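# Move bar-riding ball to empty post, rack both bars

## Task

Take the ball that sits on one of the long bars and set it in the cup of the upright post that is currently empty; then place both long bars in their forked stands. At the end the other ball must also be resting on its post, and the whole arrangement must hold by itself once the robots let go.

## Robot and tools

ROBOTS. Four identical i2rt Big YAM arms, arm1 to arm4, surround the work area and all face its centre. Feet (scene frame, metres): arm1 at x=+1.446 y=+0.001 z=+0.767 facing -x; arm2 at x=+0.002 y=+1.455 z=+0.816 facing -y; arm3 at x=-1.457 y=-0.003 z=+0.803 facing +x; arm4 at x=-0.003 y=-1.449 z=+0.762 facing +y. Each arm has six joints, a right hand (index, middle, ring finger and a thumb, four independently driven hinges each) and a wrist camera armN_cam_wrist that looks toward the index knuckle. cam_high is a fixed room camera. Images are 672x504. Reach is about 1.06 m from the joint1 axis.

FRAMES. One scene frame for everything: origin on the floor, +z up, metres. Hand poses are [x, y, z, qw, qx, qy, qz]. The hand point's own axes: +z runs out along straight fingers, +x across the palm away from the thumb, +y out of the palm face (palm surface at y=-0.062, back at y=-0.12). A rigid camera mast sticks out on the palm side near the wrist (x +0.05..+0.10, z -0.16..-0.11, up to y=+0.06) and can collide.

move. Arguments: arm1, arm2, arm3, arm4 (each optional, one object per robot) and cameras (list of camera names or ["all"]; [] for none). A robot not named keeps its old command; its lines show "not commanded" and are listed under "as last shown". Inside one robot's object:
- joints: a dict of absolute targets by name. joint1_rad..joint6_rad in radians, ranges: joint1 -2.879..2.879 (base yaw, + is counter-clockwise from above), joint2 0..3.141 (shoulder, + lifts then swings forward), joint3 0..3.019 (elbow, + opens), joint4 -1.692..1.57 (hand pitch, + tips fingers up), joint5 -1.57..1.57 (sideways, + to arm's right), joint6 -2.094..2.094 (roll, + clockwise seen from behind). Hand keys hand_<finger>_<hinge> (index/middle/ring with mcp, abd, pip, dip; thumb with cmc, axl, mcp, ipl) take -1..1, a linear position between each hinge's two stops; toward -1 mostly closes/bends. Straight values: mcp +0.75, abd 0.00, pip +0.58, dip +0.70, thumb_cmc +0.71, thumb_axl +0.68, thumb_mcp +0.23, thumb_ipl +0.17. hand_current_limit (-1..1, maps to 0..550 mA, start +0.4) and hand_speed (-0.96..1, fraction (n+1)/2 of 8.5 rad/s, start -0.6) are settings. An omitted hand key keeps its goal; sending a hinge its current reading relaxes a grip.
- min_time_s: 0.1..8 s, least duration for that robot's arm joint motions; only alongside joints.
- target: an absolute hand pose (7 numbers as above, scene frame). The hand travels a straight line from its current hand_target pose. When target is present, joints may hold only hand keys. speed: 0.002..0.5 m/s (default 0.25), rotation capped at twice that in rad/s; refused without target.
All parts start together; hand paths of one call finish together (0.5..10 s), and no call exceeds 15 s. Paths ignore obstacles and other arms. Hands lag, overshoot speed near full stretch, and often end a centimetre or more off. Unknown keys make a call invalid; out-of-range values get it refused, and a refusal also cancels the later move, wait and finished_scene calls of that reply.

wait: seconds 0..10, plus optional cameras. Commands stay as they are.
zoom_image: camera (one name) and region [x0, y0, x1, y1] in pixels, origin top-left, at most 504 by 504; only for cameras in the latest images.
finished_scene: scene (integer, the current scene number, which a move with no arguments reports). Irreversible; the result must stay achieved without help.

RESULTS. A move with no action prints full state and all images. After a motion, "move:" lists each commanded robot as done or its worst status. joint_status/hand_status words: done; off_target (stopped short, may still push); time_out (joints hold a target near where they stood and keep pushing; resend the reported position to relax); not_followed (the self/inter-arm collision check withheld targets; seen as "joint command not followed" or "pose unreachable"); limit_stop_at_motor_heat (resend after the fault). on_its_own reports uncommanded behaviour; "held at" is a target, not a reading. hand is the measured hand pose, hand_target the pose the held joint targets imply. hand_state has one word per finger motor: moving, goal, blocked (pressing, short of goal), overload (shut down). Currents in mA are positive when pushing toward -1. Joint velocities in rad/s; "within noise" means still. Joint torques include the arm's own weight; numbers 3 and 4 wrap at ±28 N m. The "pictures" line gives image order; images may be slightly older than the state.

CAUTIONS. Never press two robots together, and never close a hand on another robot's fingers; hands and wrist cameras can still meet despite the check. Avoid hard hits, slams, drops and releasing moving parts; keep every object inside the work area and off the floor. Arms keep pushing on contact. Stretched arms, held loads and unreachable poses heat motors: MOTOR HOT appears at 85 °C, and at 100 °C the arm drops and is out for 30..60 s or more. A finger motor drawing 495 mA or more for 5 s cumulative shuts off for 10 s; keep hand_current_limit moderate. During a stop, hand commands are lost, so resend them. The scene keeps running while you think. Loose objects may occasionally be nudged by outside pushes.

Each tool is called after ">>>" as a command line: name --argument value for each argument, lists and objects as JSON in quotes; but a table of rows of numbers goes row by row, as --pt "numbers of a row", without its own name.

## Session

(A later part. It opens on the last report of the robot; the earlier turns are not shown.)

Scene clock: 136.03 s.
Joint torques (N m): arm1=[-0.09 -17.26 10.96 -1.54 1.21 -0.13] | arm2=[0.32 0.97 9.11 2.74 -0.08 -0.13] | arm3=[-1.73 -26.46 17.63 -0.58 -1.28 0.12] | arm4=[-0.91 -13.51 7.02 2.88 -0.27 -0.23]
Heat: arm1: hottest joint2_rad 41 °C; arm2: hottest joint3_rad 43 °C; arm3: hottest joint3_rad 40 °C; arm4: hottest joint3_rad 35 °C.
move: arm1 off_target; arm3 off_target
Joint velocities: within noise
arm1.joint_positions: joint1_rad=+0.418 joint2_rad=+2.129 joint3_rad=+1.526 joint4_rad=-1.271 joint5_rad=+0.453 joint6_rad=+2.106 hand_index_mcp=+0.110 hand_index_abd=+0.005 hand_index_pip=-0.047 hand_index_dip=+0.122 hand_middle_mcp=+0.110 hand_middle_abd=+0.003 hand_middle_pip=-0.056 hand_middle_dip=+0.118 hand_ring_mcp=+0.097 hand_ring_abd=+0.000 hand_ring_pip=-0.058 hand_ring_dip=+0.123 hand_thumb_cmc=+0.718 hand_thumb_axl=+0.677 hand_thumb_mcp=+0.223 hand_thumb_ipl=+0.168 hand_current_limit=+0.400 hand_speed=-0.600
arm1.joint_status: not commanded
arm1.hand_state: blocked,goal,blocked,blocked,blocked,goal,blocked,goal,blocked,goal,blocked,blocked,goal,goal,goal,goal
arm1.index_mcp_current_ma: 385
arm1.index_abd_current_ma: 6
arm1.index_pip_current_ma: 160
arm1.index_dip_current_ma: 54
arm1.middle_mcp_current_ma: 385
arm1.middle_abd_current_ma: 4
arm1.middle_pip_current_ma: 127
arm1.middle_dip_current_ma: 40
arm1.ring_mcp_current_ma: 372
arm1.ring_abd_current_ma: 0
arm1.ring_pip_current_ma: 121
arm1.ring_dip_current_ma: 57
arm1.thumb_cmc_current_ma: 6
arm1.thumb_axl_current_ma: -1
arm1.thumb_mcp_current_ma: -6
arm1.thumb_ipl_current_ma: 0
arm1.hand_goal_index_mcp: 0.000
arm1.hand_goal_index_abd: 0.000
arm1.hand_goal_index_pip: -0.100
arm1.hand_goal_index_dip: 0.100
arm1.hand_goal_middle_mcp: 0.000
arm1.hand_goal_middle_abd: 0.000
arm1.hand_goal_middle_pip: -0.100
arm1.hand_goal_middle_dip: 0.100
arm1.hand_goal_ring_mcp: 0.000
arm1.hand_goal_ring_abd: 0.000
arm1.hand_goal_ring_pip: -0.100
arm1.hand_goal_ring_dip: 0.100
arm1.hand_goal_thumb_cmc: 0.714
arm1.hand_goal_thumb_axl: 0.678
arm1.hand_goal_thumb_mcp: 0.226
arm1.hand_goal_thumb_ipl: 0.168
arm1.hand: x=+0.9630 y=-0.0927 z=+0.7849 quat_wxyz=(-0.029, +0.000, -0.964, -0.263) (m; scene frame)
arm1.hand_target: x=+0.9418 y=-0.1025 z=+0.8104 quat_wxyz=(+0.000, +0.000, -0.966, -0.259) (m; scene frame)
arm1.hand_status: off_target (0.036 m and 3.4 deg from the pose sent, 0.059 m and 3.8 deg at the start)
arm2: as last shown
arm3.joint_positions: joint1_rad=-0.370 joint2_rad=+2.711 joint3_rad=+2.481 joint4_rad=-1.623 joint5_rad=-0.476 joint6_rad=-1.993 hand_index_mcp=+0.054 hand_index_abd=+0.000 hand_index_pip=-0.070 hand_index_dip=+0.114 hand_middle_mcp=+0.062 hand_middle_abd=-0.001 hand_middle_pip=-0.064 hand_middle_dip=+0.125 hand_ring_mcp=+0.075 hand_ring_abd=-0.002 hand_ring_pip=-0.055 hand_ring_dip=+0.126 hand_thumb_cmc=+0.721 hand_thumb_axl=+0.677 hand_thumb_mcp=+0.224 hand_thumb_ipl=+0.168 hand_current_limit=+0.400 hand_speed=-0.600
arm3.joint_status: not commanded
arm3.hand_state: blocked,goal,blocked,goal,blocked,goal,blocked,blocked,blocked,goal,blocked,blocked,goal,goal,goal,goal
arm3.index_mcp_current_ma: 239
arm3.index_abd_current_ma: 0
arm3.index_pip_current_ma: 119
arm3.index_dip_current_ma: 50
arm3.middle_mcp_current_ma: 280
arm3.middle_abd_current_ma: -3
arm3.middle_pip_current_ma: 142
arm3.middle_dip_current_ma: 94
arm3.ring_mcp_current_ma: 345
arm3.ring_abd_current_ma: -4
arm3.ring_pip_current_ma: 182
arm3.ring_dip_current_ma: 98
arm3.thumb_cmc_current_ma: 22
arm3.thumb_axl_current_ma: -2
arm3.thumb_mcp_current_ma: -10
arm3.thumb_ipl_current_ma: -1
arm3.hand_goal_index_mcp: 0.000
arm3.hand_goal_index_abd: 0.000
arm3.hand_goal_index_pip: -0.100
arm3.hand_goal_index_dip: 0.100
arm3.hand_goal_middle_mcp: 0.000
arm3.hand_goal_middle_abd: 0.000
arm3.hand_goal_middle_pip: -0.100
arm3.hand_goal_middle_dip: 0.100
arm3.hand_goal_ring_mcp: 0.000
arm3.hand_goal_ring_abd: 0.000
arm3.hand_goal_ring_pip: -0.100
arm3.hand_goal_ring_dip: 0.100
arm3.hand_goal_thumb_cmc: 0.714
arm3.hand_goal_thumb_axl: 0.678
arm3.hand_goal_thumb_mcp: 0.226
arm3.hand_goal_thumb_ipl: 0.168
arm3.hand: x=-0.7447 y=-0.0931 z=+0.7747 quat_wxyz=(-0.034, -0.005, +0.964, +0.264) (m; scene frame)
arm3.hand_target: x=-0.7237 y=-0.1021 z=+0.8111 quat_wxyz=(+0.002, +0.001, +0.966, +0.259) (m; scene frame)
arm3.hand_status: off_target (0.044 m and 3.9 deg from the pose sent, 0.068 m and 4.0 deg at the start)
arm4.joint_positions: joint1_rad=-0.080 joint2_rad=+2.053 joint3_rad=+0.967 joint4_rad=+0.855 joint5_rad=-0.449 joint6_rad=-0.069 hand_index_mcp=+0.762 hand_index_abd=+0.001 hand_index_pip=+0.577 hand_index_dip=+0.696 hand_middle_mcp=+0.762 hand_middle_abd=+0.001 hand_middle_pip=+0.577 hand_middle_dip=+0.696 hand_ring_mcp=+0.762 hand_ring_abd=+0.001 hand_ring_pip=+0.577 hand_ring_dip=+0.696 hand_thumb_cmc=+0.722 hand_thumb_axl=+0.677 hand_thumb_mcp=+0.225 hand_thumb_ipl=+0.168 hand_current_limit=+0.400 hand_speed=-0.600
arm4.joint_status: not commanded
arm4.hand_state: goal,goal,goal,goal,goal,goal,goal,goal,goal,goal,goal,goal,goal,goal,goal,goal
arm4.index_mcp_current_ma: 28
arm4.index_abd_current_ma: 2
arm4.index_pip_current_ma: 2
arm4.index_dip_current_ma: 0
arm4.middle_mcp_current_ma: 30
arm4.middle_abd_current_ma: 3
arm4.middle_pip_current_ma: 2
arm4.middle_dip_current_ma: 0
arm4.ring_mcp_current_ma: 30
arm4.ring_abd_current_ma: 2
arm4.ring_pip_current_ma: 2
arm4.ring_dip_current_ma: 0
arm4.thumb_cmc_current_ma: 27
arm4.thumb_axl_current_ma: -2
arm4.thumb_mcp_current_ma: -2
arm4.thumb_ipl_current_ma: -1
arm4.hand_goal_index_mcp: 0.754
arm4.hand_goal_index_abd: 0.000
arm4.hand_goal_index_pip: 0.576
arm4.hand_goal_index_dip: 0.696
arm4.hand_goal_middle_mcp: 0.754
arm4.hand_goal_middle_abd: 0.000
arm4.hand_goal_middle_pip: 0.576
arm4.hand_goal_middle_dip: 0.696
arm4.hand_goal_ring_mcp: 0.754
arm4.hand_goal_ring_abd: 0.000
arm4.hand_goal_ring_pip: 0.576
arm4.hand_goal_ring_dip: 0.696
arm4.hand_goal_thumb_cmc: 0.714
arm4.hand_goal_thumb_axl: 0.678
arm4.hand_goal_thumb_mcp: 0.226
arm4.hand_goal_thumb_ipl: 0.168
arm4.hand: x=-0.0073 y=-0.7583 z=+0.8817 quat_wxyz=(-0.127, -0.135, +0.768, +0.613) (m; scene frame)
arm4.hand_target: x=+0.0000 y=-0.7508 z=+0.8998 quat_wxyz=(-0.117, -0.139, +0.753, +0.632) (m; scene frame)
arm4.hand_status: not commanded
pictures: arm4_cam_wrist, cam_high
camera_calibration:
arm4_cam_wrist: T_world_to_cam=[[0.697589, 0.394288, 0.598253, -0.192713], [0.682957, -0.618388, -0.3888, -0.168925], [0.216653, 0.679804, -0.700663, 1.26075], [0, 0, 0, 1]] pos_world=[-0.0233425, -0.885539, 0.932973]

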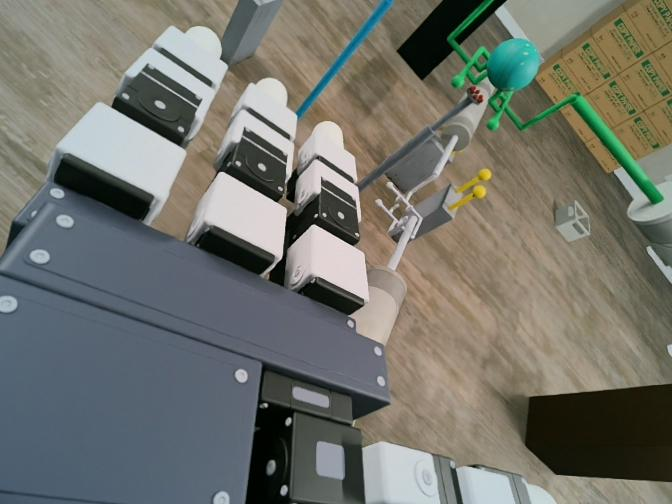

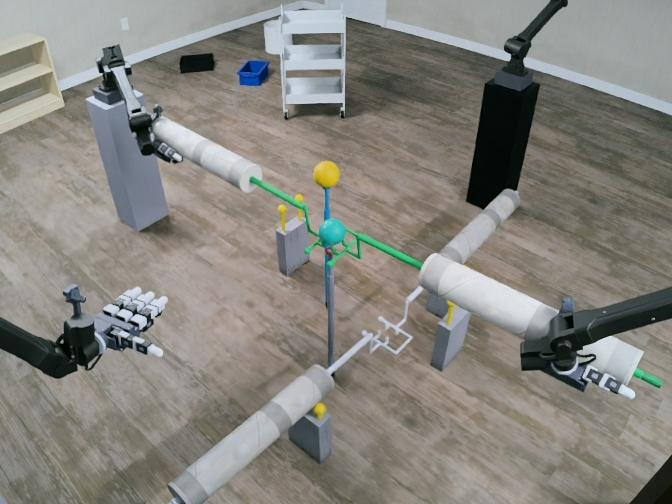

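>>> move --arm1 '{"target": [0.939, -0.111, 0.778, 0, 0, 0.966, 0.259], "speed": 0.05}' --arm3 '{"target": [-0.721, -0.110, 0.780, 0, 0, 0.966, 0.259], "speed": 0.05}' --cameras '["cam_high", "arm4_cam_wrist"]'

>>> zoom_image --camera "cam_high" --region '[260, 150, 410, 300]'

>>> zoom_image --camera "arm4_cam_wrist" --region '[430, 0, 630, 150]'

Scene clock: 145.43 s.
Joint torques (N m): arm1=[0.5 -17.55 10.28 -1.16 1.02 -0.06] | arm2=[0.32 0.97 9.1 2.76 -0.08 -0.13] | arm3=[-1.96 -26.7 17.11 -0.08 -1.19 0.08] | arm4=[-0.91 -13.57 6.99 2.88 -0.26 -0.24]
Heat: arm1: hottest joint2_rad 39 °C; arm2: hottest joint3_rad 43 °C; arm3: hottest joint3_rad 42 °C; arm4: hottest joint3_rad 35 °C.
move: arm1 off_target; arm3 off_target
Joint velocities: within noise
arm1.joint_positions: joint1_rad=+0.422 joint2_rad=+2.182 joint3_rad=+1.535 joint4_rad=-1.231 joint5_rad=+0.454 joint6_rad=+2.107 hand_index_mcp=+0.110 hand_index_abd=+0.005 hand_index_pip=-0.047 hand_index_dip=+0.122 hand_middle_mcp=+0.110 hand_middle_abd=+0.003 hand_middle_pip=-0.056 hand_middle_dip=+0.118 hand_ring_mcp=+0.096 hand_ring_abd=+0.001 hand_ring_pip=-0.058 hand_ring_dip=+0.123 hand_thumb_cmc=+0.718 hand_thumb_axl=+0.677 hand_thumb_mcp=+0.223 hand_thumb_ipl=+0.168 hand_current_limit=+0.400 hand_speed=-0.600
arm1.joint_status: not commanded
arm1.hand_state: blocked,goal,blocked,blocked,blocked,goal,blocked,goal,blocked,goal,blocked,blocked,goal,goal,goal,goal
arm1.index_mcp_current_ma: 385
arm1.index_abd_current_ma: 7
arm1.index_pip_current_ma: 160
arm1.index_dip_current_ma: 54
arm1.middle_mcp_current_ma: 385
arm1.middle_abd_current_ma: 4
arm1.middle_pip_current_ma: 127
arm1.middle_dip_current_ma: 40
arm1.ring_mcp_current_ma: 370
arm1.ring_abd_current_ma: 1
arm1.ring_pip_current_ma: 121
arm1.ring_dip_current_ma: 57
arm1.thumb_cmc_current_ma: 6
arm1.thumb_axl_current_ma: -1
arm1.thumb_mcp_current_ma: -6
arm1.thumb_ipl_current_ma: 0
arm1.hand_goal_index_mcp: 0.000
arm1.hand_goal_index_abd: 0.000
arm1.hand_goal_index_pip: -0.100
arm1.hand_goal_index_dip: 0.100
arm1.hand_goal_middle_mcp: 0.000
arm1.hand_goal_middle_abd: 0.000
arm1.hand_goal_middle_pip: -0.100
arm1.hand_goal_middle_dip: 0.100
arm1.hand_goal_ring_mcp: 0.000
arm1.hand_goal_ring_abd: 0.000
arm1.hand_goal_ring_pip: -0.100
arm1.hand_goal_ring_dip: 0.100
arm1.hand_goal_thumb_cmc: 0.714
arm1.hand_goal_thumb_axl: 0.678
arm1.hand_goal_thumb_mcp: 0.226
arm1.hand_goal_thumb_ipl: 0.168
arm1.hand: x=+0.9599 y=-0.0962 z=+0.7579 quat_wxyz=(-0.030, +0.002, -0.964, -0.265) (m; scene frame)
arm1.hand_target: x=+0.9403 y=-0.1105 z=+0.7787 quat_wxyz=(+0.000, +0.002, -0.966, -0.258) (m; scene frame)
arm1.hand_status: off_target (0.033 m and 3.5 deg from the pose sent, 0.031 m and 3.4 deg at the start; a joint's target at an end of its range on 24 of 35 steps)
arm2, arm4: as last shown
arm3.joint_positions: joint1_rad=-0.376 joint2_rad=+2.756 joint3_rad=+2.492 joint4_rad=-1.608 joint5_rad=-0.476 joint6_rad=-2.002 hand_index_mcp=+0.049 hand_index_abd=+0.000 hand_index_pip=-0.070 hand_index_dip=+0.114 hand_middle_mcp=+0.062 hand_middle_abd=-0.001 hand_middle_pip=-0.064 hand_middle_dip=+0.125 hand_ring_mcp=+0.075 hand_ring_abd=-0.002 hand_ring_pip=-0.055 hand_ring_dip=+0.126 hand_thumb_cmc=+0.721 hand_thumb_axl=+0.677 hand_thumb_mcp=+0.224 hand_thumb_ipl=+0.168 hand_current_limit=+0.400 hand_speed=-0.600
arm3.joint_status: not commanded
arm3.hand_state: blocked,goal,blocked,goal,blocked,goal,blocked,blocked,blocked,goal,blocked,blocked,goal,goal,goal,goal
arm3.index_mcp_current_ma: 213
arm3.index_abd_current_ma: 0
arm3.index_pip_current_ma: 119
arm3.index_dip_current_ma: 50
arm3.middle_mcp_current_ma: 280
arm3.middle_abd_current_ma: -3
arm3.middle_pip_current_ma: 142
arm3.middle_dip_current_ma: 94
arm3.ring_mcp_current_ma: 345
arm3.ring_abd_current_ma: -4
arm3.ring_pip_current_ma: 184
arm3.ring_dip_current_ma: 98
arm3.thumb_cmc_current_ma: 22
arm3.thumb_axl_current_ma: -2
arm3.thumb_mcp_current_ma: -10
arm3.thumb_ipl_current_ma: -1
arm3.hand_goal_index_mcp: 0.000
arm3.hand_goal_index_abd: 0.000
arm3.hand_goal_index_pip: -0.100
arm3.hand_goal_index_dip: 0.100
arm3.hand_goal_middle_mcp: 0.000
arm3.hand_goal_middle_abd: 0.000
arm3.hand_goal_middle_pip: -0.100
arm3.hand_goal_middle_dip: 0.100
arm3.hand_goal_ring_mcp: 0.000
arm3.hand_goal_ring_abd: 0.000
arm3.hand_goal_ring_pip: -0.100
arm3.hand_goal_ring_dip: 0.100
arm3.hand_goal_thumb_cmc: 0.714
arm3.hand_goal_thumb_axl: 0.678
arm3.hand_goal_thumb_mcp: 0.226
arm3.hand_goal_thumb_ipl: 0.168
arm3.hand: x=-0.7482 y=-0.0969 z=+0.7463 quat_wxyz=(-0.040, -0.004, +0.963, +0.267) (m; scene frame)
arm3.hand_target: x=-0.7250 y=-0.1092 z=+0.7814 quat_wxyz=(+0.001, +0.000, +0.966, +0.259) (m; scene frame)
arm3.hand_status: off_target (0.045 m and 4.8 deg from the pose sent, 0.030 m and 4.0 deg at the start)
pictures: arm4_cam_wrist, cam_high
camera_calibration:
arm4_cam_wrist: T_world_to_cam=[[0.697589, 0.394288, 0.598253, -0.192713], [0.682957, -0.618388, -0.3888, -0.168925], [0.216653, 0.679804, -0.700663, 1.26075], [0, 0, 0, 1]] pos_world=[-0.0233425, -0.885539, 0.932973]

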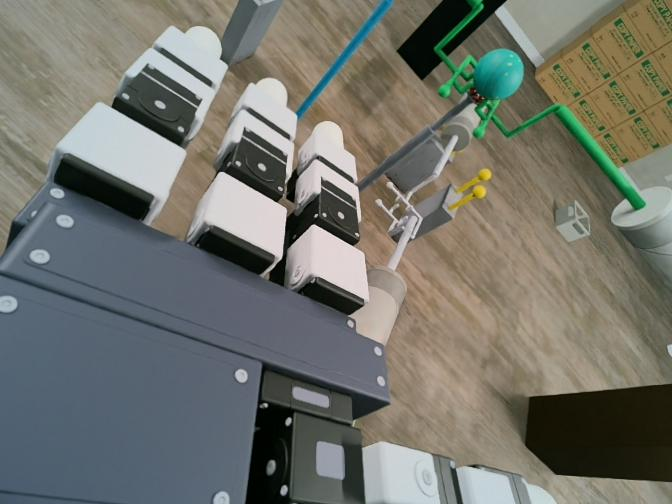

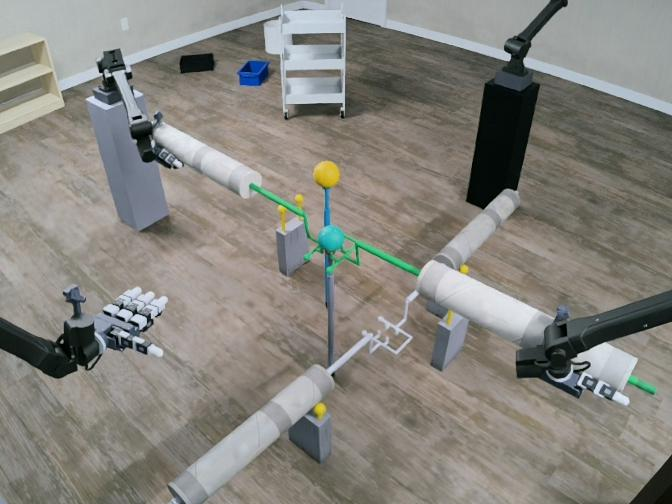

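Scaled by 3.360.

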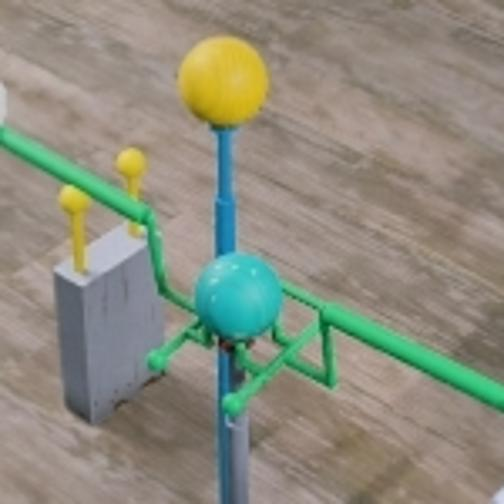

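Scaled by 2.520.

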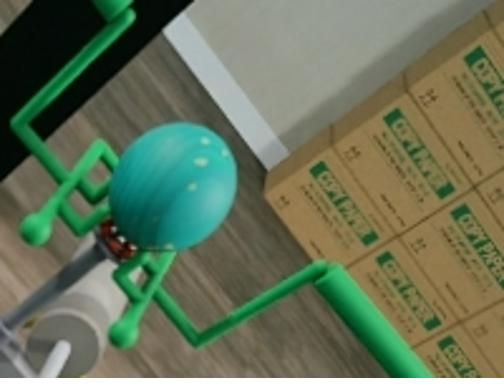

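>>> move --arm1 '{"target": [0.941, -0.117, 0.755, 0, 0, 0.966, 0.259], "speed": 0.04}' --arm3 '{"target": [-0.719, -0.117, 0.763, 0, 0, 0.966, 0.259], "speed": 0.04}' --cameras '["cam_high", "arm4_cam_wrist"]'

>>> zoom_image --camera "cam_high" --region '[260, 150, 410, 300]'

>>> zoom_image --camera "arm4_cam_wrist" --region '[430, 0, 630, 150]'

Scene clock: 163.50 s.
Joint torques (N m): arm1=[0.79 -17.14 9.57 -0.9 1.01 -0.07] | arm2=[0.32 0.97 9.11 2.74 -0.08 -0.13] | arm3=[-1.73 -26.52 17.51 -0.4 -1.39 0.15] | arm4=[-0.91 -13.57 7.02 2.89 -0.26 -0.23]
Heat: arm1: hottest joint2_rad 40 °C; arm2: hottest joint3_rad 43 °C; arm3: hottest joint3_rad 43 °C; arm4: hottest joint3_rad 35 °C.
move: arm1 off_target; arm3 off_target
Joint velocities: within noise
arm1.joint_positions: joint1_rad=+0.430 joint2_rad=+2.212 joint3_rad=+1.535 joint4_rad=-1.198 joint5_rad=+0.448 joint6_rad=+2.107 hand_index_mcp=+0.110 hand_index_abd=+0.010 hand_index_pip=-0.047 hand_index_dip=+0.122 hand_middle_mcp=+0.109 hand_middle_abd=+0.008 hand_middle_pip=-0.056 hand_middle_dip=+0.120 hand_ring_mcp=+0.094 hand_ring_abd=+0.006 hand_ring_pip=-0.055 hand_ring_dip=+0.127 hand_thumb_cmc=+0.718 hand_thumb_axl=+0.677 hand_thumb_mcp=+0.223 hand_thumb_ipl=+0.168 hand_current_limit=+0.400 hand_speed=-0.600
arm1.joint_status: not commanded
arm1.hand_state: blocked,goal,blocked,blocked,blocked,goal,blocked,blocked,blocked,goal,blocked,blocked,goal,goal,goal,goal
arm1.index_mcp_current_ma: 385
arm1.index_abd_current_ma: 16
arm1.index_pip_current_ma: 160
arm1.index_dip_current_ma: 54
arm1.middle_mcp_current_ma: 385
arm1.middle_abd_current_ma: 12
arm1.middle_pip_current_ma: 127
arm1.middle_dip_current_ma: 47
arm1.ring_mcp_current_ma: 359
arm1.ring_abd_current_ma: 8
arm1.ring_pip_current_ma: 131
arm1.ring_dip_current_ma: 67
arm1.thumb_cmc_current_ma: 6
arm1.thumb_axl_current_ma: -1
arm1.thumb_mcp_current_ma: -6
arm1.thumb_ipl_current_ma: 0
arm1.hand_goal_index_mcp: 0.000
arm1.hand_goal_index_abd: 0.000
arm1.hand_goal_index_pip: -0.100
arm1.hand_goal_index_dip: 0.100
arm1.hand_goal_middle_mcp: 0.000
arm1.hand_goal_middle_abd: 0.000
arm1.hand_goal_middle_pip: -0.100
arm1.hand_goal_middle_dip: 0.100
arm1.hand_goal_ring_mcp: 0.000
arm1.hand_goal_ring_abd: 0.000
arm1.hand_goal_ring_pip: -0.100
arm1.hand_goal_ring_dip: 0.100
arm1.hand_goal_thumb_cmc: 0.714
arm1.hand_goal_thumb_axl: 0.678
arm1.hand_goal_thumb_mcp: 0.226
arm1.hand_goal_thumb_ipl: 0.168
arm1.hand: x=+0.9603 y=-0.1015 z=+0.7390 quat_wxyz=(-0.030, +0.006, -0.965, -0.262) (m; scene frame)
arm1.hand_target: x=+0.9420 y=-0.1165 z=+0.7556 quat_wxyz=(+0.000, +0.006, -0.967, -0.255) (m; scene frame)
arm1.hand_status: off_target (0.029 m and 3.5 deg from the pose sent, 0.028 m and 3.6 deg at the start; a joint's target at an end of its range on 34 of 34 steps)
arm2, arm4: as last shown
arm3.joint_positions: joint1_rad=-0.387 joint2_rad=+2.800 joint3_rad=+2.539 joint4_rad=-1.603 joint5_rad=-0.469 joint6_rad=-2.015 hand_index_mcp=+0.050 hand_index_abd=-0.001 hand_index_pip=-0.070 hand_index_dip=+0.114 hand_middle_mcp=+0.062 hand_middle_abd=-0.005 hand_middle_pip=-0.064 hand_middle_dip=+0.125 hand_ring_mcp=+0.075 hand_ring_abd=-0.005 hand_ring_pip=-0.055 hand_ring_dip=+0.126 hand_thumb_cmc=+0.722 hand_thumb_axl=+0.677 hand_thumb_mcp=+0.224 hand_thumb_ipl=+0.168 hand_current_limit=+0.400 hand_speed=-0.600
arm3.joint_status: not commanded
arm3.hand_state: blocked,goal,blocked,goal,blocked,goal,blocked,blocked,blocked,goal,blocked,blocked,goal,goal,goal,goal
arm3.index_mcp_current_ma: 221
arm3.index_abd_current_ma: -2
arm3.index_pip_current_ma: 119
arm3.index_dip_current_ma: 50
arm3.middle_mcp_current_ma: 280
arm3.middle_abd_current_ma: -13
arm3.middle_pip_current_ma: 142
arm3.middle_dip_current_ma: 94
arm3.ring_mcp_current_ma: 345
arm3.ring_abd_current_ma: -14
arm3.ring_pip_current_ma: 184
arm3.ring_dip_current_ma: 98
arm3.thumb_cmc_current_ma: 29
arm3.thumb_axl_current_ma: -2
arm3.thumb_mcp_current_ma: -10
arm3.thumb_ipl_current_ma: -1
arm3.hand_goal_index_mcp: 0.000
arm3.hand_goal_index_abd: 0.000
arm3.hand_goal_index_pip: -0.100
arm3.hand_goal_index_dip: 0.100
arm3.hand_goal_middle_mcp: 0.000
arm3.hand_goal_middle_abd: 0.000
arm3.hand_goal_middle_pip: -0.100
arm3.hand_goal_middle_dip: 0.100
arm3.hand_goal_ring_mcp: 0.000
arm3.hand_goal_ring_abd: 0.000
arm3.hand_goal_ring_pip: -0.100
arm3.hand_goal_ring_dip: 0.100
arm3.hand_goal_thumb_cmc: 0.714
arm3.hand_goal_thumb_axl: 0.678
arm3.hand_goal_thumb_mcp: 0.226
arm3.hand_goal_thumb_ipl: 0.168
arm3.hand: x=-0.7463 y=-0.1064 z=+0.7295 quat_wxyz=(-0.035, -0.007, +0.964, +0.264) (m; scene frame)
arm3.hand_target: x=-0.7229 y=-0.1162 z=+0.7645 quat_wxyz=(+0.002, +0.001, +0.966, +0.258) (m; scene frame)
arm3.hand_status: off_target (0.045 m and 4.1 deg from the pose sent, 0.039 m and 4.8 deg at the start)
pictures: arm4_cam_wrist, cam_high
camera_calibration:
arm4_cam_wrist: T_world_to_cam=[[0.697589, 0.394288, 0.598253, -0.192713], [0.682957, -0.618388, -0.3888, -0.168925], [0.216653, 0.679804, -0.700663, 1.26075], [0, 0, 0, 1]] pos_world=[-0.0233425, -0.885539, 0.932973]

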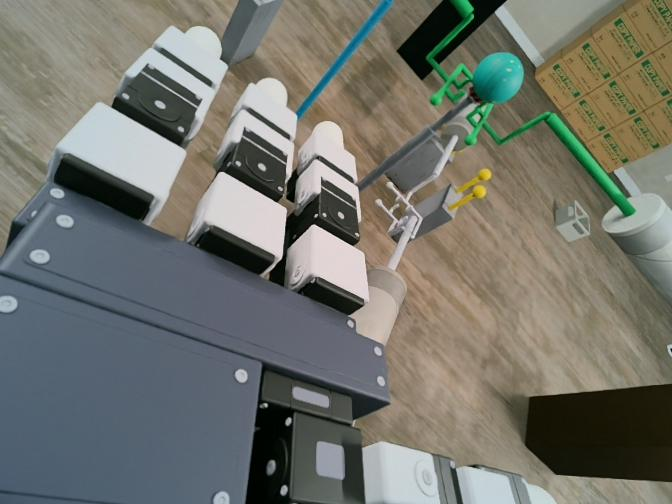

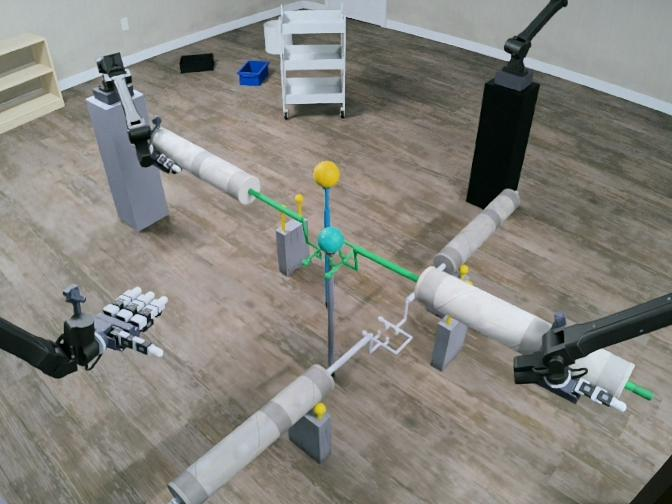

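Scaled by 3.360.

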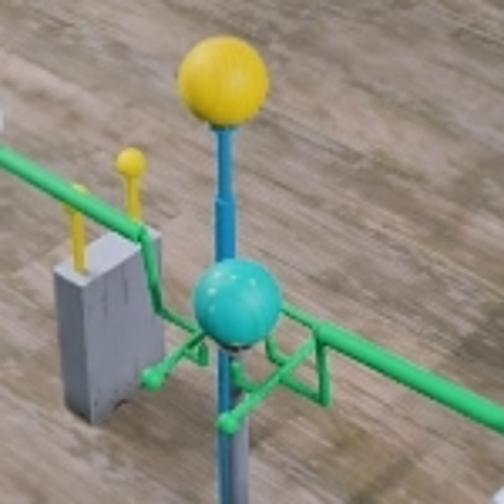

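Scaled by 2.520.

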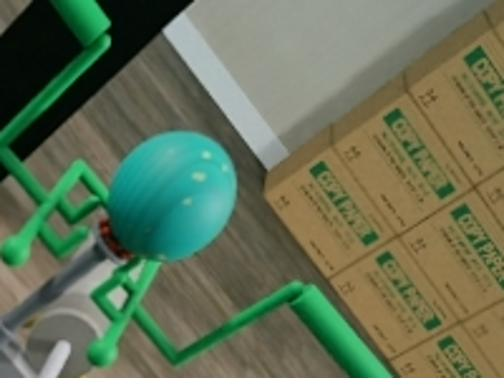

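>>> move --arm1 '{"target": [0.941, -0.113, 0.695, 0, 0, 0.966, 0.259], "speed": 0.08}' --arm3 '{"target": [-0.719, -0.113, 0.708, 0, 0, 0.966, 0.259], "speed": 0.08}' --cameras '["cam_high", "arm4_cam_wrist"]'

>>> zoom_image --camera "cam_high" --region '[260, 150, 410, 300]'

>>> zoom_image --camera "arm4_cam_wrist" --region '[400, 20, 600, 170]'

Scene clock: 169.07 s.
Joint torques (N m): arm1=[-0.15 -18.08 8.44 -1.02 0.98 -0.06] | arm2=[0.38 0.97 9.1 2.74 -0.08 -0.13] | arm3=[-1.2 -26.23 16.43 -0.03 -1.32 0.15] | arm4=[-0.91 -13.63 7.01 2.89 -0.26 -0.23]
Heat: arm1: hottest joint3_rad 40 °C; arm2: hottest joint3_rad 43 °C; arm3: hottest joint3_rad 46 °C; arm4: hottest joint3_rad 36 °C.
move: arm1 off_target; arm3 off_target
Joint velocities: within noise
arm1.joint_positions: joint1_rad=+0.431 joint2_rad=+2.314 joint3_rad=+1.535 joint4_rad=-1.086 joint5_rad=+0.453 joint6_rad=+2.107 hand_index_mcp=+0.104 hand_index_abd=+0.006 hand_index_pip=-0.047 hand_index_dip=+0.122 hand_middle_mcp=+0.105 hand_middle_abd=+0.004 hand_middle_pip=-0.056 hand_middle_dip=+0.122 hand_ring_mcp=+0.092 hand_ring_abd=+0.001 hand_ring_pip=-0.054 hand_ring_dip=+0.128 hand_thumb_cmc=+0.718 hand_thumb_axl=+0.677 hand_thumb_mcp=+0.223 hand_thumb_ipl=+0.168 hand_current_limit=+0.400 hand_speed=-0.600
arm1.joint_status: not commanded
arm1.hand_state: blocked,goal,blocked,blocked,blocked,goal,blocked,blocked,blocked,goal,blocked,blocked,goal,goal,goal,goal
arm1.index_mcp_current_ma: 385
arm1.index_abd_current_ma: 8
arm1.index_pip_current_ma: 160
arm1.index_dip_current_ma: 54
arm1.middle_mcp_current_ma: 385
arm1.middle_abd_current_ma: 5
arm1.middle_pip_current_ma: 127
arm1.middle_dip_current_ma: 52
arm1.ring_mcp_current_ma: 350
arm1.ring_abd_current_ma: 1
arm1.ring_pip_current_ma: 134
arm1.ring_dip_current_ma: 71
arm1.thumb_cmc_current_ma: 6
arm1.thumb_axl_current_ma: -1
arm1.thumb_mcp_current_ma: -6
arm1.thumb_ipl_current_ma: 0
arm1.hand_goal_index_mcp: 0.000
arm1.hand_goal_index_abd: 0.000
arm1.hand_goal_index_pip: -0.100
arm1.hand_goal_index_dip: 0.100
arm1.hand_goal_middle_mcp: 0.000
arm1.hand_goal_middle_abd: 0.000
arm1.hand_goal_middle_pip: -0.100
arm1.hand_goal_middle_dip: 0.100
arm1.hand_goal_ring_mcp: 0.000
arm1.hand_goal_ring_abd: 0.000
arm1.hand_goal_ring_pip: -0.100
arm1.hand_goal_ring_dip: 0.100
arm1.hand_goal_thumb_cmc: 0.714
arm1.hand_goal_thumb_axl: 0.678
arm1.hand_goal_thumb_mcp: 0.226
arm1.hand_goal_thumb_ipl: 0.168
arm1.hand: x=+0.9597 y=-0.1023 z=+0.6799 quat_wxyz=(-0.024, +0.005, -0.965, -0.262) (m; scene frame)
arm1.hand_target: x=+0.9417 y=-0.1127 z=+0.6954 quat_wxyz=(+0.000, +0.003, -0.966, -0.257) (m; scene frame)
arm1.hand_status: off_target (0.026 m and 2.8 deg from the pose sent, 0.049 m and 3.5 deg at the start; a joint's target at an end of its range on 38 of 38 steps)
arm2, arm4: as last shown
arm3.joint_positions: joint1_rad=-0.387 joint2_rad=+2.874 joint3_rad=+2.560 joint4_rad=-1.544 joint5_rad=-0.472 joint6_rad=-2.010 hand_index_mcp=+0.053 hand_index_abd=+0.001 hand_index_pip=-0.070 hand_index_dip=+0.114 hand_middle_mcp=+0.062 hand_middle_abd=-0.004 hand_middle_pip=-0.064 hand_middle_dip=+0.125 hand_ring_mcp=+0.075 hand_ring_abd=-0.010 hand_ring_pip=-0.055 hand_ring_dip=+0.126 hand_thumb_cmc=+0.722 hand_thumb_axl=+0.677 hand_thumb_mcp=+0.224 hand_thumb_ipl=+0.168 hand_current_limit=+0.400 hand_speed=-0.600
arm3.joint_status: not commanded
arm3.hand_state: blocked,goal,blocked,goal,blocked,goal,blocked,blocked,blocked,goal,blocked,blocked,goal,goal,goal,goal
arm3.index_mcp_current_ma: 234
arm3.index_abd_current_ma: 3
arm3.index_pip_current_ma: 119
arm3.index_dip_current_ma: 50
arm3.middle_mcp_current_ma: 280
arm3.middle_abd_current_ma: -10
arm3.middle_pip_current_ma: 142
arm3.middle_dip_current_ma: 94
arm3.ring_mcp_current_ma: 345
arm3.ring_abd_current_ma: -31
arm3.ring_pip_current_ma: 184
arm3.ring_dip_current_ma: 98
arm3.thumb_cmc_current_ma: 29
arm3.thumb_axl_current_ma: -2
arm3.thumb_mcp_current_ma: -10
arm3.thumb_ipl_current_ma: -1
arm3.hand_goal_index_mcp: 0.000
arm3.hand_goal_index_abd: 0.000
arm3.hand_goal_index_pip: -0.100
arm3.hand_goal_index_dip: 0.100
arm3.hand_goal_middle_mcp: 0.000
arm3.hand_goal_middle_abd: 0.000
arm3.hand_goal_middle_pip: -0.100
arm3.hand_goal_middle_dip: 0.100
arm3.hand_goal_ring_mcp: 0.000
arm3.hand_goal_ring_abd: 0.000
arm3.hand_goal_ring_pip: -0.100
arm3.hand_goal_ring_dip: 0.100
arm3.hand_goal_thumb_cmc: 0.714
arm3.hand_goal_thumb_axl: 0.678
arm3.hand_goal_thumb_mcp: 0.226
arm3.hand_goal_thumb_ipl: 0.168
arm3.hand: x=-0.7462 y=-0.1066 z=+0.6818 quat_wxyz=(-0.032, -0.004, +0.964, +0.264) (m; scene frame)
arm3.hand_target: x=-0.7222 y=-0.1122 z=+0.7095 quat_wxyz=(+0.002, +0.001, +0.966, +0.259) (m; scene frame)
arm3.hand_status: off_target (0.038 m and 3.8 deg from the pose sent, 0.035 m and 4.2 deg at the start)
pictures: arm4_cam_wrist, cam_high
camera_calibration:
arm4_cam_wrist: T_world_to_cam=[[0.697589, 0.394288, 0.598253, -0.192713], [0.682957, -0.618388, -0.3888, -0.168925], [0.216653, 0.679804, -0.700663, 1.26075], [0, 0, 0, 1]] pos_world=[-0.0233425, -0.885539, 0.932973]

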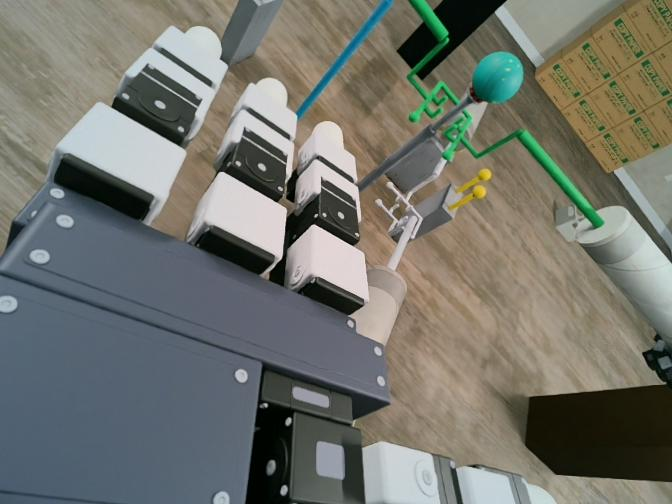

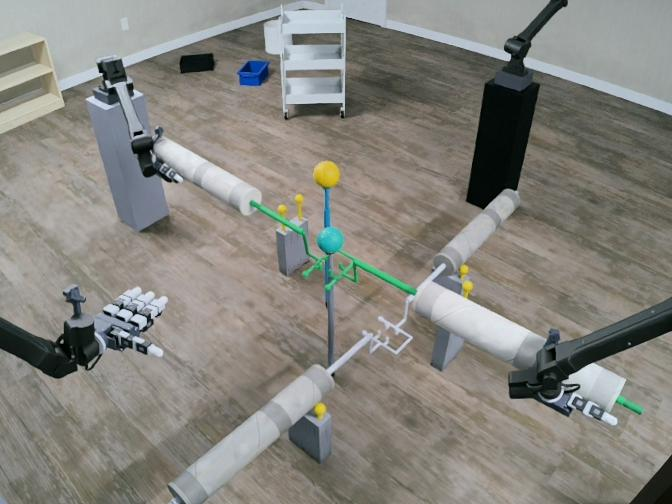

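Scaled by 3.360.

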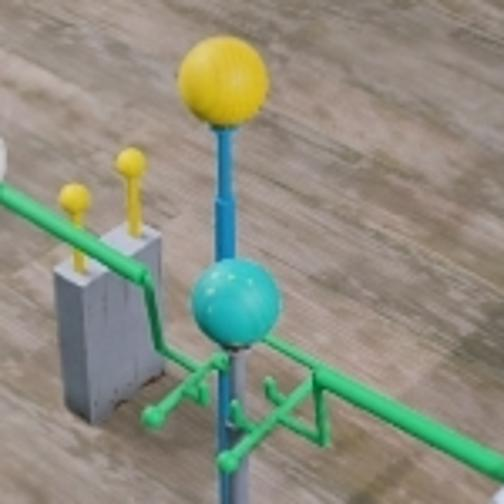

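Scaled by 2.520.

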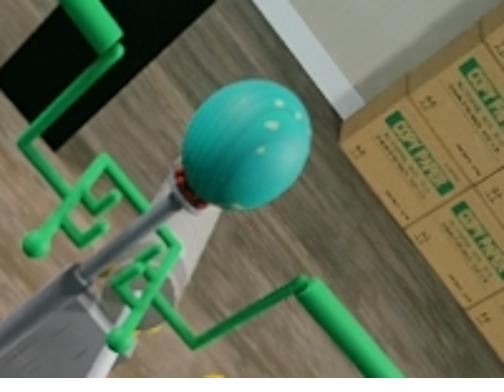

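>>> move --arm1 '{"target": [0.941, 0.045, 0.695, 0, 0, 0.966, 0.259], "speed": 0.09}' --arm3 '{"target": [-0.719, 0.045, 0.712, 0, 0, 0.966, 0.259], "speed": 0.09}' --cameras '["cam_high", "arm4_cam_wrist"]'

>>> zoom_image --camera "cam_high" --region '[260, 150, 410, 300]'

Scene clock: 178.07 s.
Joint torques (N m): arm1=[-0.85 -19.66 5.14 -0.72 1.14 -0.35] | arm2=[0.32 0.91 9.11 2.74 -0.08 -0.13] | arm3=[-1.14 -30.74 9.29 0.46 -1.01 0.13] | arm4=[-0.97 -13.57 7.01 2.88 -0.26 -0.23]
Heat: arm1: hottest joint2_rad 40 °C; arm2: hottest joint3_rad 43 °C; arm3: hottest joint3_rad 46 °C; arm4: hottest joint3_rad 36 °C.
move: arm1 off_target; arm3 off_target
Joint velocities: within noise
arm1.joint_positions: joint1_rad=+0.179 joint2_rad=+2.241 joint3_rad=+1.328 joint4_rad=-0.829 joint5_rad=+0.502 joint6_rad=+1.849 hand_index_mcp=+0.090 hand_index_abd=-0.003 hand_index_pip=-0.047 hand_index_dip=+0.126 hand_middle_mcp=+0.092 hand_middle_abd=-0.001 hand_middle_pip=-0.054 hand_middle_dip=+0.122 hand_ring_mcp=+0.085 hand_ring_abd=-0.002 hand_ring_pip=-0.054 hand_ring_dip=+0.125 hand_thumb_cmc=+0.718 hand_thumb_axl=+0.677 hand_thumb_mcp=+0.223 hand_thumb_ipl=+0.168 hand_current_limit=+0.400 hand_speed=-0.600
arm1.joint_status: not commanded
arm1.hand_state: blocked,goal,blocked,blocked,blocked,goal,blocked,blocked,blocked,goal,blocked,blocked,goal,goal,goal,goal
arm1.index_mcp_current_ma: 339
arm1.index_abd_current_ma: -3
arm1.index_pip_current_ma: 162
arm1.index_dip_current_ma: 65
arm1.middle_mcp_current_ma: 350
arm1.middle_abd_current_ma: -1
arm1.middle_pip_current_ma: 133
arm1.middle_dip_current_ma: 52
arm1.ring_mcp_current_ma: 317
arm1.ring_abd_current_ma: -2
arm1.ring_pip_current_ma: 134
arm1.ring_dip_current_ma: 63
arm1.thumb_cmc_current_ma: 6
arm1.thumb_axl_current_ma: -1
arm1.thumb_mcp_current_ma: -6
arm1.thumb_ipl_current_ma: 0
arm1.hand_goal_index_mcp: 0.000
arm1.hand_goal_index_abd: 0.000
arm1.hand_goal_index_pip: -0.100
arm1.hand_goal_index_dip: 0.100
arm1.hand_goal_middle_mcp: 0.000
arm1.hand_goal_middle_abd: 0.000
arm1.hand_goal_middle_pip: -0.100
arm1.hand_goal_middle_dip: 0.100
arm1.hand_goal_ring_mcp: 0.000
arm1.hand_goal_ring_abd: 0.000
arm1.hand_goal_ring_pip: -0.100
arm1.hand_goal_ring_dip: 0.100
arm1.hand_goal_thumb_cmc: 0.714
arm1.hand_goal_thumb_axl: 0.678
arm1.hand_goal_thumb_mcp: 0.226
arm1.hand_goal_thumb_ipl: 0.168
arm1.hand: x=+0.9587 y=+0.0433 z=+0.6639 quat_wxyz=(-0.025, -0.004, -0.966, -0.259) (m; scene frame)
arm1.hand_target: x=+0.9419 y=+0.0452 z=+0.6944 quat_wxyz=(+0.000, +0.000, -0.966, -0.260) (m; scene frame)
arm1.hand_status: off_target (0.036 m and 2.8 deg from the pose sent, 0.149 m and 2.8 deg at the start)
arm2, arm4: as last shown
arm3.joint_positions: joint1_rad=-0.180 joint2_rad=+2.721 joint3_rad=+2.185 joint4_rad=-1.221 joint5_rad=-0.515 joint6_rad=-1.780 hand_index_mcp=+0.048 hand_index_abd=+0.003 hand_index_pip=-0.070 hand_index_dip=+0.114 hand_middle_mcp=+0.061 hand_middle_abd=+0.003 hand_middle_pip=-0.064 hand_middle_dip=+0.125 hand_ring_mcp=+0.075 hand_ring_abd=-0.001 hand_ring_pip=-0.053 hand_ring_dip=+0.126 hand_thumb_cmc=+0.728 hand_thumb_axl=+0.677 hand_thumb_mcp=+0.224 hand_thumb_ipl=+0.168 hand_current_limit=+0.400 hand_speed=-0.600
arm3.joint_status: not commanded
arm3.hand_state: blocked,goal,blocked,goal,blocked,goal,blocked,blocked,blocked,goal,blocked,blocked,goal,goal,goal,goal
arm3.index_mcp_current_ma: 212
arm3.index_abd_current_ma: 7
arm3.index_pip_current_ma: 119
arm3.index_dip_current_ma: 50
arm3.middle_mcp_current_ma: 273
arm3.middle_abd_current_ma: 9
arm3.middle_pip_current_ma: 142
arm3.middle_dip_current_ma: 94
arm3.ring_mcp_current_ma: 344
arm3.ring_abd_current_ma: -1
arm3.ring_pip_current_ma: 193
arm3.ring_dip_current_ma: 98
arm3.thumb_cmc_current_ma: 51
arm3.thumb_axl_current_ma: -2
arm3.thumb_mcp_current_ma: -10
arm3.thumb_ipl_current_ma: -1
arm3.hand_goal_index_mcp: 0.000
arm3.hand_goal_index_abd: 0.000
arm3.hand_goal_index_pip: -0.100
arm3.hand_goal_index_dip: 0.100
arm3.hand_goal_middle_mcp: 0.000
arm3.hand_goal_middle_abd: 0.000
arm3.hand_goal_middle_pip: -0.100
arm3.hand_goal_middle_dip: 0.100
arm3.hand_goal_ring_mcp: 0.000
arm3.hand_goal_ring_abd: 0.000
arm3.hand_goal_ring_pip: -0.100
arm3.hand_goal_ring_dip: 0.100
arm3.hand_goal_thumb_cmc: 0.714
arm3.hand_goal_thumb_axl: 0.678
arm3.hand_goal_thumb_mcp: 0.226
arm3.hand_goal_thumb_ipl: 0.168
arm3.hand: x=-0.7442 y=+0.0484 z=+0.6589 quat_wxyz=(-0.037, -0.004, +0.964, +0.262) (m; scene frame)
arm3.hand_target: x=-0.7208 y=+0.0453 z=+0.7117 quat_wxyz=(+0.000, -0.001, +0.966, +0.260) (m; scene frame)
arm3.hand_status: off_target (0.059 m and 4.3 deg from the pose sent, 0.157 m and 3.8 deg at the start)
pictures: arm4_cam_wrist, cam_high
camera_calibration:
arm4_cam_wrist: T_world_to_cam=[[0.697589, 0.394288, 0.598253, -0.192713], [0.682957, -0.618388, -0.3888, -0.168925], [0.216653, 0.679804, -0.700663, 1.26075], [0, 0, 0, 1]] pos_world=[-0.0233425, -0.885539, 0.932973]

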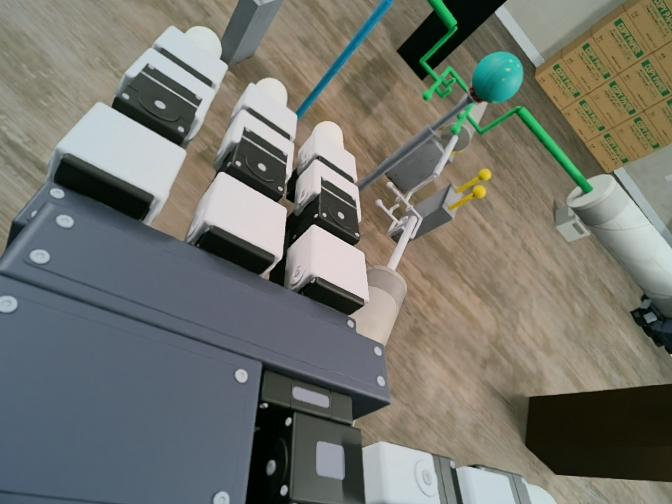

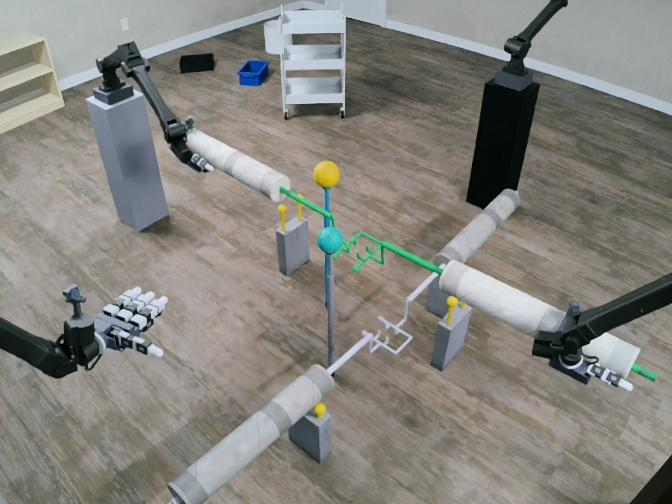

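Scaled by 3.360.

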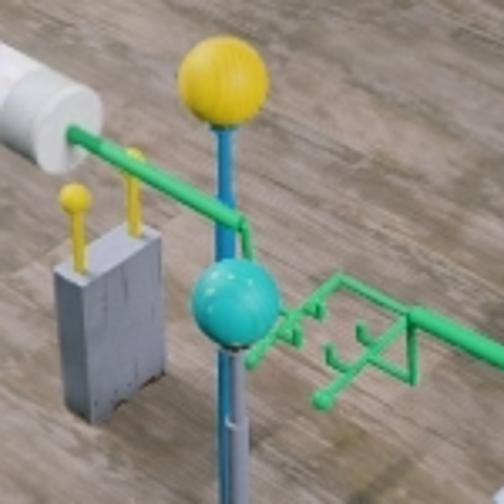

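>>> move --arm1 '{"target": [0.938, 0.065, 0.860, 0, 0, 0.966, 0.259], "speed": 0.13}' --arm3 '{"target": [-0.722, 0.065, 0.870, 0, 0, 0.966, 0.259], "speed": 0.13}'

>>> move --arm1 '{"target": [0.86, 0.303, 0.855, 0, 0, 0.966, 0.259], "speed": 0.14}' --arm3 '{"target": [-0.80, 0.301, 0.865, 0, 0, 0.966, 0.259], "speed": 0.14}' --cameras '["cam_high"]'

>>> zoom_image --camera "cam_high" --region '[260, 100, 460, 300]'

Scene clock: 195.70 s.
Joint torques (N m): arm1=[-1.38 -17.2 10.82 -1.43 1.23 -0.46] | arm2=[0.32 0.97 9.13 2.76 -0.08 -0.13] | arm3=[-0.91 -28.81 13.83 -0.03 -1.07 0.24] | arm4=[-0.85 -13.57 7.01 2.89 -0.26 -0.23]
Heat: arm1: hottest joint2_rad 38 °C; arm2: hottest joint3_rad 43 °C; arm3: hottest joint3_rad 44 °C; arm4: hottest joint3_rad 36 °C.
move: arm1 off_target; arm3 off_target
Joint velocities: within noise
arm1.joint_positions: joint1_rad=+0.150 joint2_rad=+1.938 joint3_rad=+1.334 joint4_rad=-1.128 joint5_rad=+0.505 joint6_rad=+1.820 hand_index_mcp=+0.092 hand_index_abd=-0.002 hand_index_pip=-0.045 hand_index_dip=+0.126 hand_middle_mcp=+0.092 hand_middle_abd=+0.000 hand_middle_pip=-0.052 hand_middle_dip=+0.122 hand_ring_mcp=+0.085 hand_ring_abd=-0.001 hand_ring_pip=-0.054 hand_ring_dip=+0.125 hand_thumb_cmc=+0.718 hand_thumb_axl=+0.677 hand_thumb_mcp=+0.223 hand_thumb_ipl=+0.168 hand_current_limit=+0.400 hand_speed=-0.600
arm1.joint_status: not commanded
arm1.hand_state: blocked,goal,blocked,blocked,blocked,goal,blocked,blocked,blocked,goal,blocked,blocked,goal,goal,goal,goal
arm1.index_mcp_current_ma: 348
arm1.index_abd_current_ma: -2
arm1.index_pip_current_ma: 166
arm1.index_dip_current_ma: 65
arm1.middle_mcp_current_ma: 350
arm1.middle_abd_current_ma: 0
arm1.middle_pip_current_ma: 140
arm1.middle_dip_current_ma: 52
arm1.ring_mcp_current_ma: 317
arm1.ring_abd_current_ma: 0
arm1.ring_pip_current_ma: 134
arm1.ring_dip_current_ma: 63
arm1.thumb_cmc_current_ma: 6
arm1.thumb_axl_current_ma: -1
arm1.thumb_mcp_current_ma: -6
arm1.thumb_ipl_current_ma: 0
arm1.hand_goal_index_mcp: 0.000
arm1.hand_goal_index_abd: 0.000
arm1.hand_goal_index_pip: -0.100
arm1.hand_goal_index_dip: 0.100
arm1.hand_goal_middle_mcp: 0.000
arm1.hand_goal_middle_abd: 0.000
arm1.hand_goal_middle_pip: -0.100
arm1.hand_goal_middle_dip: 0.100
arm1.hand_goal_ring_mcp: 0.000
arm1.hand_goal_ring_abd: 0.000
arm1.hand_goal_ring_pip: -0.100
arm1.hand_goal_ring_dip: 0.100
arm1.hand_goal_thumb_cmc: 0.714
arm1.hand_goal_thumb_axl: 0.678
arm1.hand_goal_thumb_mcp: 0.226
arm1.hand_goal_thumb_ipl: 0.168
arm1.hand: x=+0.9620 y=+0.0602 z=+0.8233 quat_wxyz=(-0.028, -0.005, -0.966, -0.258) (m; scene frame)
arm1.hand_target: x=+0.9404 y=+0.0650 z=+0.8601 quat_wxyz=(+0.000, +0.000, -0.966, -0.260) (m; scene frame)
arm1.hand_status: off_target (0.044 m and 3.2 deg from the pose sent, 0.198 m and 2.8 deg at the start)
arm2, arm4: as last shown
arm3.joint_positions: joint1_rad=-0.161 joint2_rad=+2.480 joint3_rad=+2.144 joint4_rad=-1.414 joint5_rad=-0.517 joint6_rad=-1.762 hand_index_mcp=+0.047 hand_index_abd=+0.001 hand_index_pip=-0.070 hand_index_dip=+0.114 hand_middle_mcp=+0.061 hand_middle_abd=+0.002 hand_middle_pip=-0.064 hand_middle_dip=+0.125 hand_ring_mcp=+0.075 hand_ring_abd=-0.003 hand_ring_pip=-0.051 hand_ring_dip=+0.126 hand_thumb_cmc=+0.730 hand_thumb_axl=+0.678 hand_thumb_mcp=+0.224 hand_thumb_ipl=+0.168 hand_current_limit=+0.400 hand_speed=-0.600
arm3.joint_status: not commanded
arm3.hand_state: blocked,goal,blocked,goal,blocked,goal,blocked,blocked,blocked,goal,blocked,blocked,goal,goal,goal,goal
arm3.index_mcp_current_ma: 206
arm3.index_abd_current_ma: 1
arm3.index_pip_current_ma: 119
arm3.index_dip_current_ma: 50
arm3.middle_mcp_current_ma: 272
arm3.middle_abd_current_ma: 5
arm3.middle_pip_current_ma: 142
arm3.middle_dip_current_ma: 96
arm3.ring_mcp_current_ma: 344
arm3.ring_abd_current_ma: -7
arm3.ring_pip_current_ma: 198
arm3.ring_dip_current_ma: 98
arm3.thumb_cmc_current_ma: 60
arm3.thumb_axl_current_ma: -1
arm3.thumb_mcp_current_ma: -10
arm3.thumb_ipl_current_ma: -1
arm3.hand_goal_index_mcp: 0.000
arm3.hand_goal_index_abd: 0.000
arm3.hand_goal_index_pip: -0.100
arm3.hand_goal_index_dip: 0.100
arm3.hand_goal_middle_mcp: 0.000
arm3.hand_goal_middle_abd: 0.000
arm3.hand_goal_middle_pip: -0.100
arm3.hand_goal_middle_dip: 0.100
arm3.hand_goal_ring_mcp: 0.000
arm3.hand_goal_ring_abd: 0.000
arm3.hand_goal_ring_pip: -0.100
arm3.hand_goal_ring_dip: 0.100
arm3.hand_goal_thumb_cmc: 0.714
arm3.hand_goal_thumb_axl: 0.678
arm3.hand_goal_thumb_mcp: 0.226
arm3.hand_goal_thumb_ipl: 0.168
arm3.hand: x=-0.7448 y=+0.0626 z=+0.8143 quat_wxyz=(-0.038, -0.005, +0.964, +0.262) (m; scene frame)
arm3.hand_target: x=-0.7255 y=+0.0652 z=+0.8702 quat_wxyz=(+0.000, +0.000, +0.966, +0.260) (m; scene frame)
arm3.hand_status: off_target (0.060 m and 4.4 deg from the pose sent, 0.213 m and 4.3 deg at the start)
pictures: none

Scene clock: 198.17 s.
Joint torques (N m): arm1=[-0.38 -17.67 12.37 0.21 1.45 -0.35] | arm2=[0.32 0.97 9.11 2.73 -0.08 -0.13] | arm3=[-1.96 -27.28 10.04 1.18 -0.91 0.1] | arm4=[-0.85 -13.57 6.99 2.89 -0.26 -0.23]
Heat: arm1: hottest joint2_rad 38 °C; arm2: hottest joint3_rad 43 °C; arm3: hottest joint3_rad 44 °C; arm4: hottest joint3_rad 36 °C.
move: arm1 off_target; arm3 off_target
Joint velocities: within noise
arm1.joint_positions: joint1_rad=-0.274 joint2_rad=+2.071 joint3_rad=+1.582 joint4_rad=-1.011 joint5_rad=+0.488 joint6_rad=+1.336 hand_index_mcp=+0.094 hand_index_abd=-0.002 hand_index_pip=-0.044 hand_index_dip=+0.126 hand_middle_mcp=+0.092 hand_middle_abd=+0.000 hand_middle_pip=-0.050 hand_middle_dip=+0.122 hand_ring_mcp=+0.085 hand_ring_abd=+0.000 hand_ring_pip=-0.054 hand_ring_dip=+0.125 hand_thumb_cmc=+0.718 hand_thumb_axl=+0.677 hand_thumb_mcp=+0.223 hand_thumb_ipl=+0.168 hand_current_limit=+0.400 hand_speed=-0.600
arm1.joint_status: not commanded
arm1.hand_state: blocked,goal,blocked,blocked,blocked,goal,blocked,blocked,blocked,goal,blocked,blocked,goal,goal,goal,goal
arm1.index_mcp_current_ma: 360
arm1.index_abd_current_ma: -1
arm1.index_pip_current_ma: 172
arm1.index_dip_current_ma: 65
arm1.middle_mcp_current_ma: 350
arm1.middle_abd_current_ma: 0
arm1.middle_pip_current_ma: 148
arm1.middle_dip_current_ma: 52
arm1.ring_mcp_current_ma: 317
arm1.ring_abd_current_ma: 0
arm1.ring_pip_current_ma: 134
arm1.ring_dip_current_ma: 63
arm1.thumb_cmc_current_ma: 6
arm1.thumb_axl_current_ma: -1
arm1.thumb_mcp_current_ma: -6
arm1.thumb_ipl_current_ma: 0
arm1.hand_goal_index_mcp: 0.000
arm1.hand_goal_index_abd: 0.000
arm1.hand_goal_index_pip: -0.100
arm1.hand_goal_index_dip: 0.100
arm1.hand_goal_middle_mcp: 0.000
arm1.hand_goal_middle_abd: 0.000
arm1.hand_goal_middle_pip: -0.100
arm1.hand_goal_middle_dip: 0.100
arm1.hand_goal_ring_mcp: 0.000
arm1.hand_goal_ring_abd: 0.000
arm1.hand_goal_ring_pip: -0.100
arm1.hand_goal_ring_dip: 0.100
arm1.hand_goal_thumb_cmc: 0.714
arm1.hand_goal_thumb_axl: 0.678
arm1.hand_goal_thumb_mcp: 0.226
arm1.hand_goal_thumb_ipl: 0.168
arm1.hand: x=+0.8870 y=+0.2957 z=+0.8232 quat_wxyz=(-0.028, -0.005, -0.970, -0.241) (m; scene frame)
arm1.hand_target: x=+0.8625 y=+0.3019 z=+0.8559 quat_wxyz=(+0.000, +0.000, -0.966, -0.259) (m; scene frame)
arm1.hand_status: off_target (0.042 m and 3.9 deg from the pose sent, 0.265 m and 3.2 deg at the start)
arm2, arm4: as last shown
arm3.joint_positions: joint1_rad=+0.203 joint2_rad=+2.255 joint3_rad=+1.741 joint4_rad=-1.023 joint5_rad=-0.514 joint6_rad=-1.340 hand_index_mcp=+0.047 hand_index_abd=+0.001 hand_index_pip=-0.070 hand_index_dip=+0.114 hand_middle_mcp=+0.061 hand_middle_abd=+0.001 hand_middle_pip=-0.064 hand_middle_dip=+0.126 hand_ring_mcp=+0.075 hand_ring_abd=-0.002 hand_ring_pip=-0.049 hand_ring_dip=+0.126 hand_thumb_cmc=+0.732 hand_thumb_axl=+0.678 hand_thumb_mcp=+0.224 hand_thumb_ipl=+0.168 hand_current_limit=+0.400 hand_speed=-0.600
arm3.joint_status: not commanded
arm3.hand_state: blocked,goal,blocked,goal,blocked,goal,blocked,blocked,blocked,goal,blocked,blocked,goal,goal,goal,goal
arm3.index_mcp_current_ma: 206
arm3.index_abd_current_ma: 1
arm3.index_pip_current_ma: 119
arm3.index_dip_current_ma: 50
arm3.middle_mcp_current_ma: 272
arm3.middle_abd_current_ma: 3
arm3.middle_pip_current_ma: 142
arm3.middle_dip_current_ma: 101
arm3.ring_mcp_current_ma: 344
arm3.ring_abd_current_ma: -6
arm3.ring_pip_current_ma: 209
arm3.ring_dip_current_ma: 100
arm3.thumb_cmc_current_ma: 67
arm3.thumb_axl_current_ma: 0
arm3.thumb_mcp_current_ma: -10
arm3.thumb_ipl_current_ma: -1
arm3.hand_goal_index_mcp: 0.000
arm3.hand_goal_index_abd: 0.000
arm3.hand_goal_index_pip: -0.100
arm3.hand_goal_index_dip: 0.100
arm3.hand_goal_middle_mcp: 0.000
arm3.hand_goal_middle_abd: 0.000
arm3.hand_goal_middle_pip: -0.100
arm3.hand_goal_middle_dip: 0.100
arm3.hand_goal_ring_mcp: 0.000
arm3.hand_goal_ring_abd: 0.000
arm3.hand_goal_ring_pip: -0.100
arm3.hand_goal_ring_dip: 0.100
arm3.hand_goal_thumb_cmc: 0.714
arm3.hand_goal_thumb_axl: 0.678
arm3.hand_goal_thumb_mcp: 0.226
arm3.hand_goal_thumb_ipl: 0.168
arm3.hand: x=-0.8150 y=+0.3026 z=+0.8160 quat_wxyz=(-0.036, -0.004, +0.968, +0.248) (m; scene frame)
arm3.hand_target: x=-0.8012 y=+0.3010 z=+0.8644 quat_wxyz=(+0.000, -0.001, +0.966, +0.259) (m; scene frame)
arm3.hand_status: off_target (0.051 m and 4.4 deg from the pose sent, 0.250 m and 4.4 deg at the start)
pictures: cam_high

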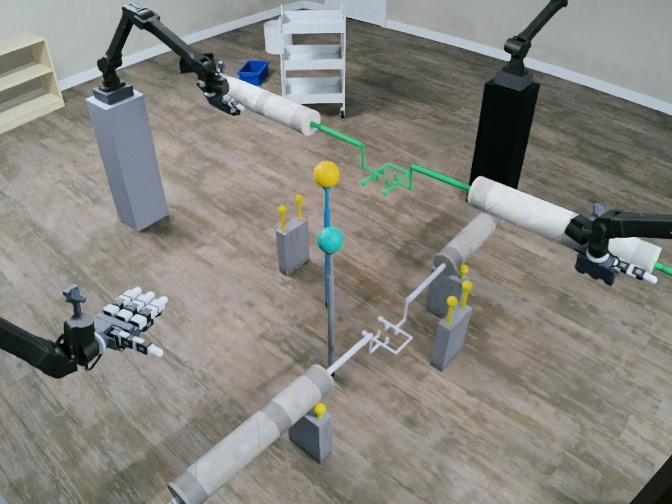

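Scaled by 2.520.

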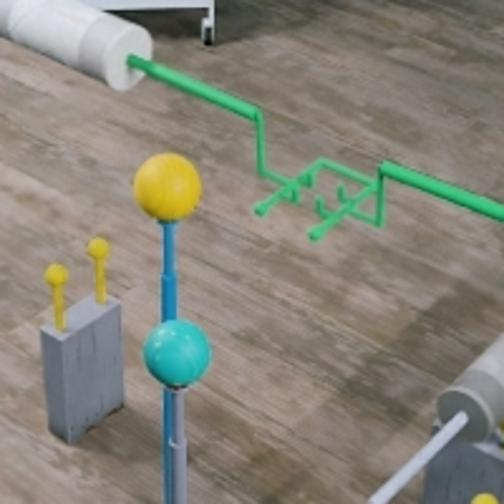

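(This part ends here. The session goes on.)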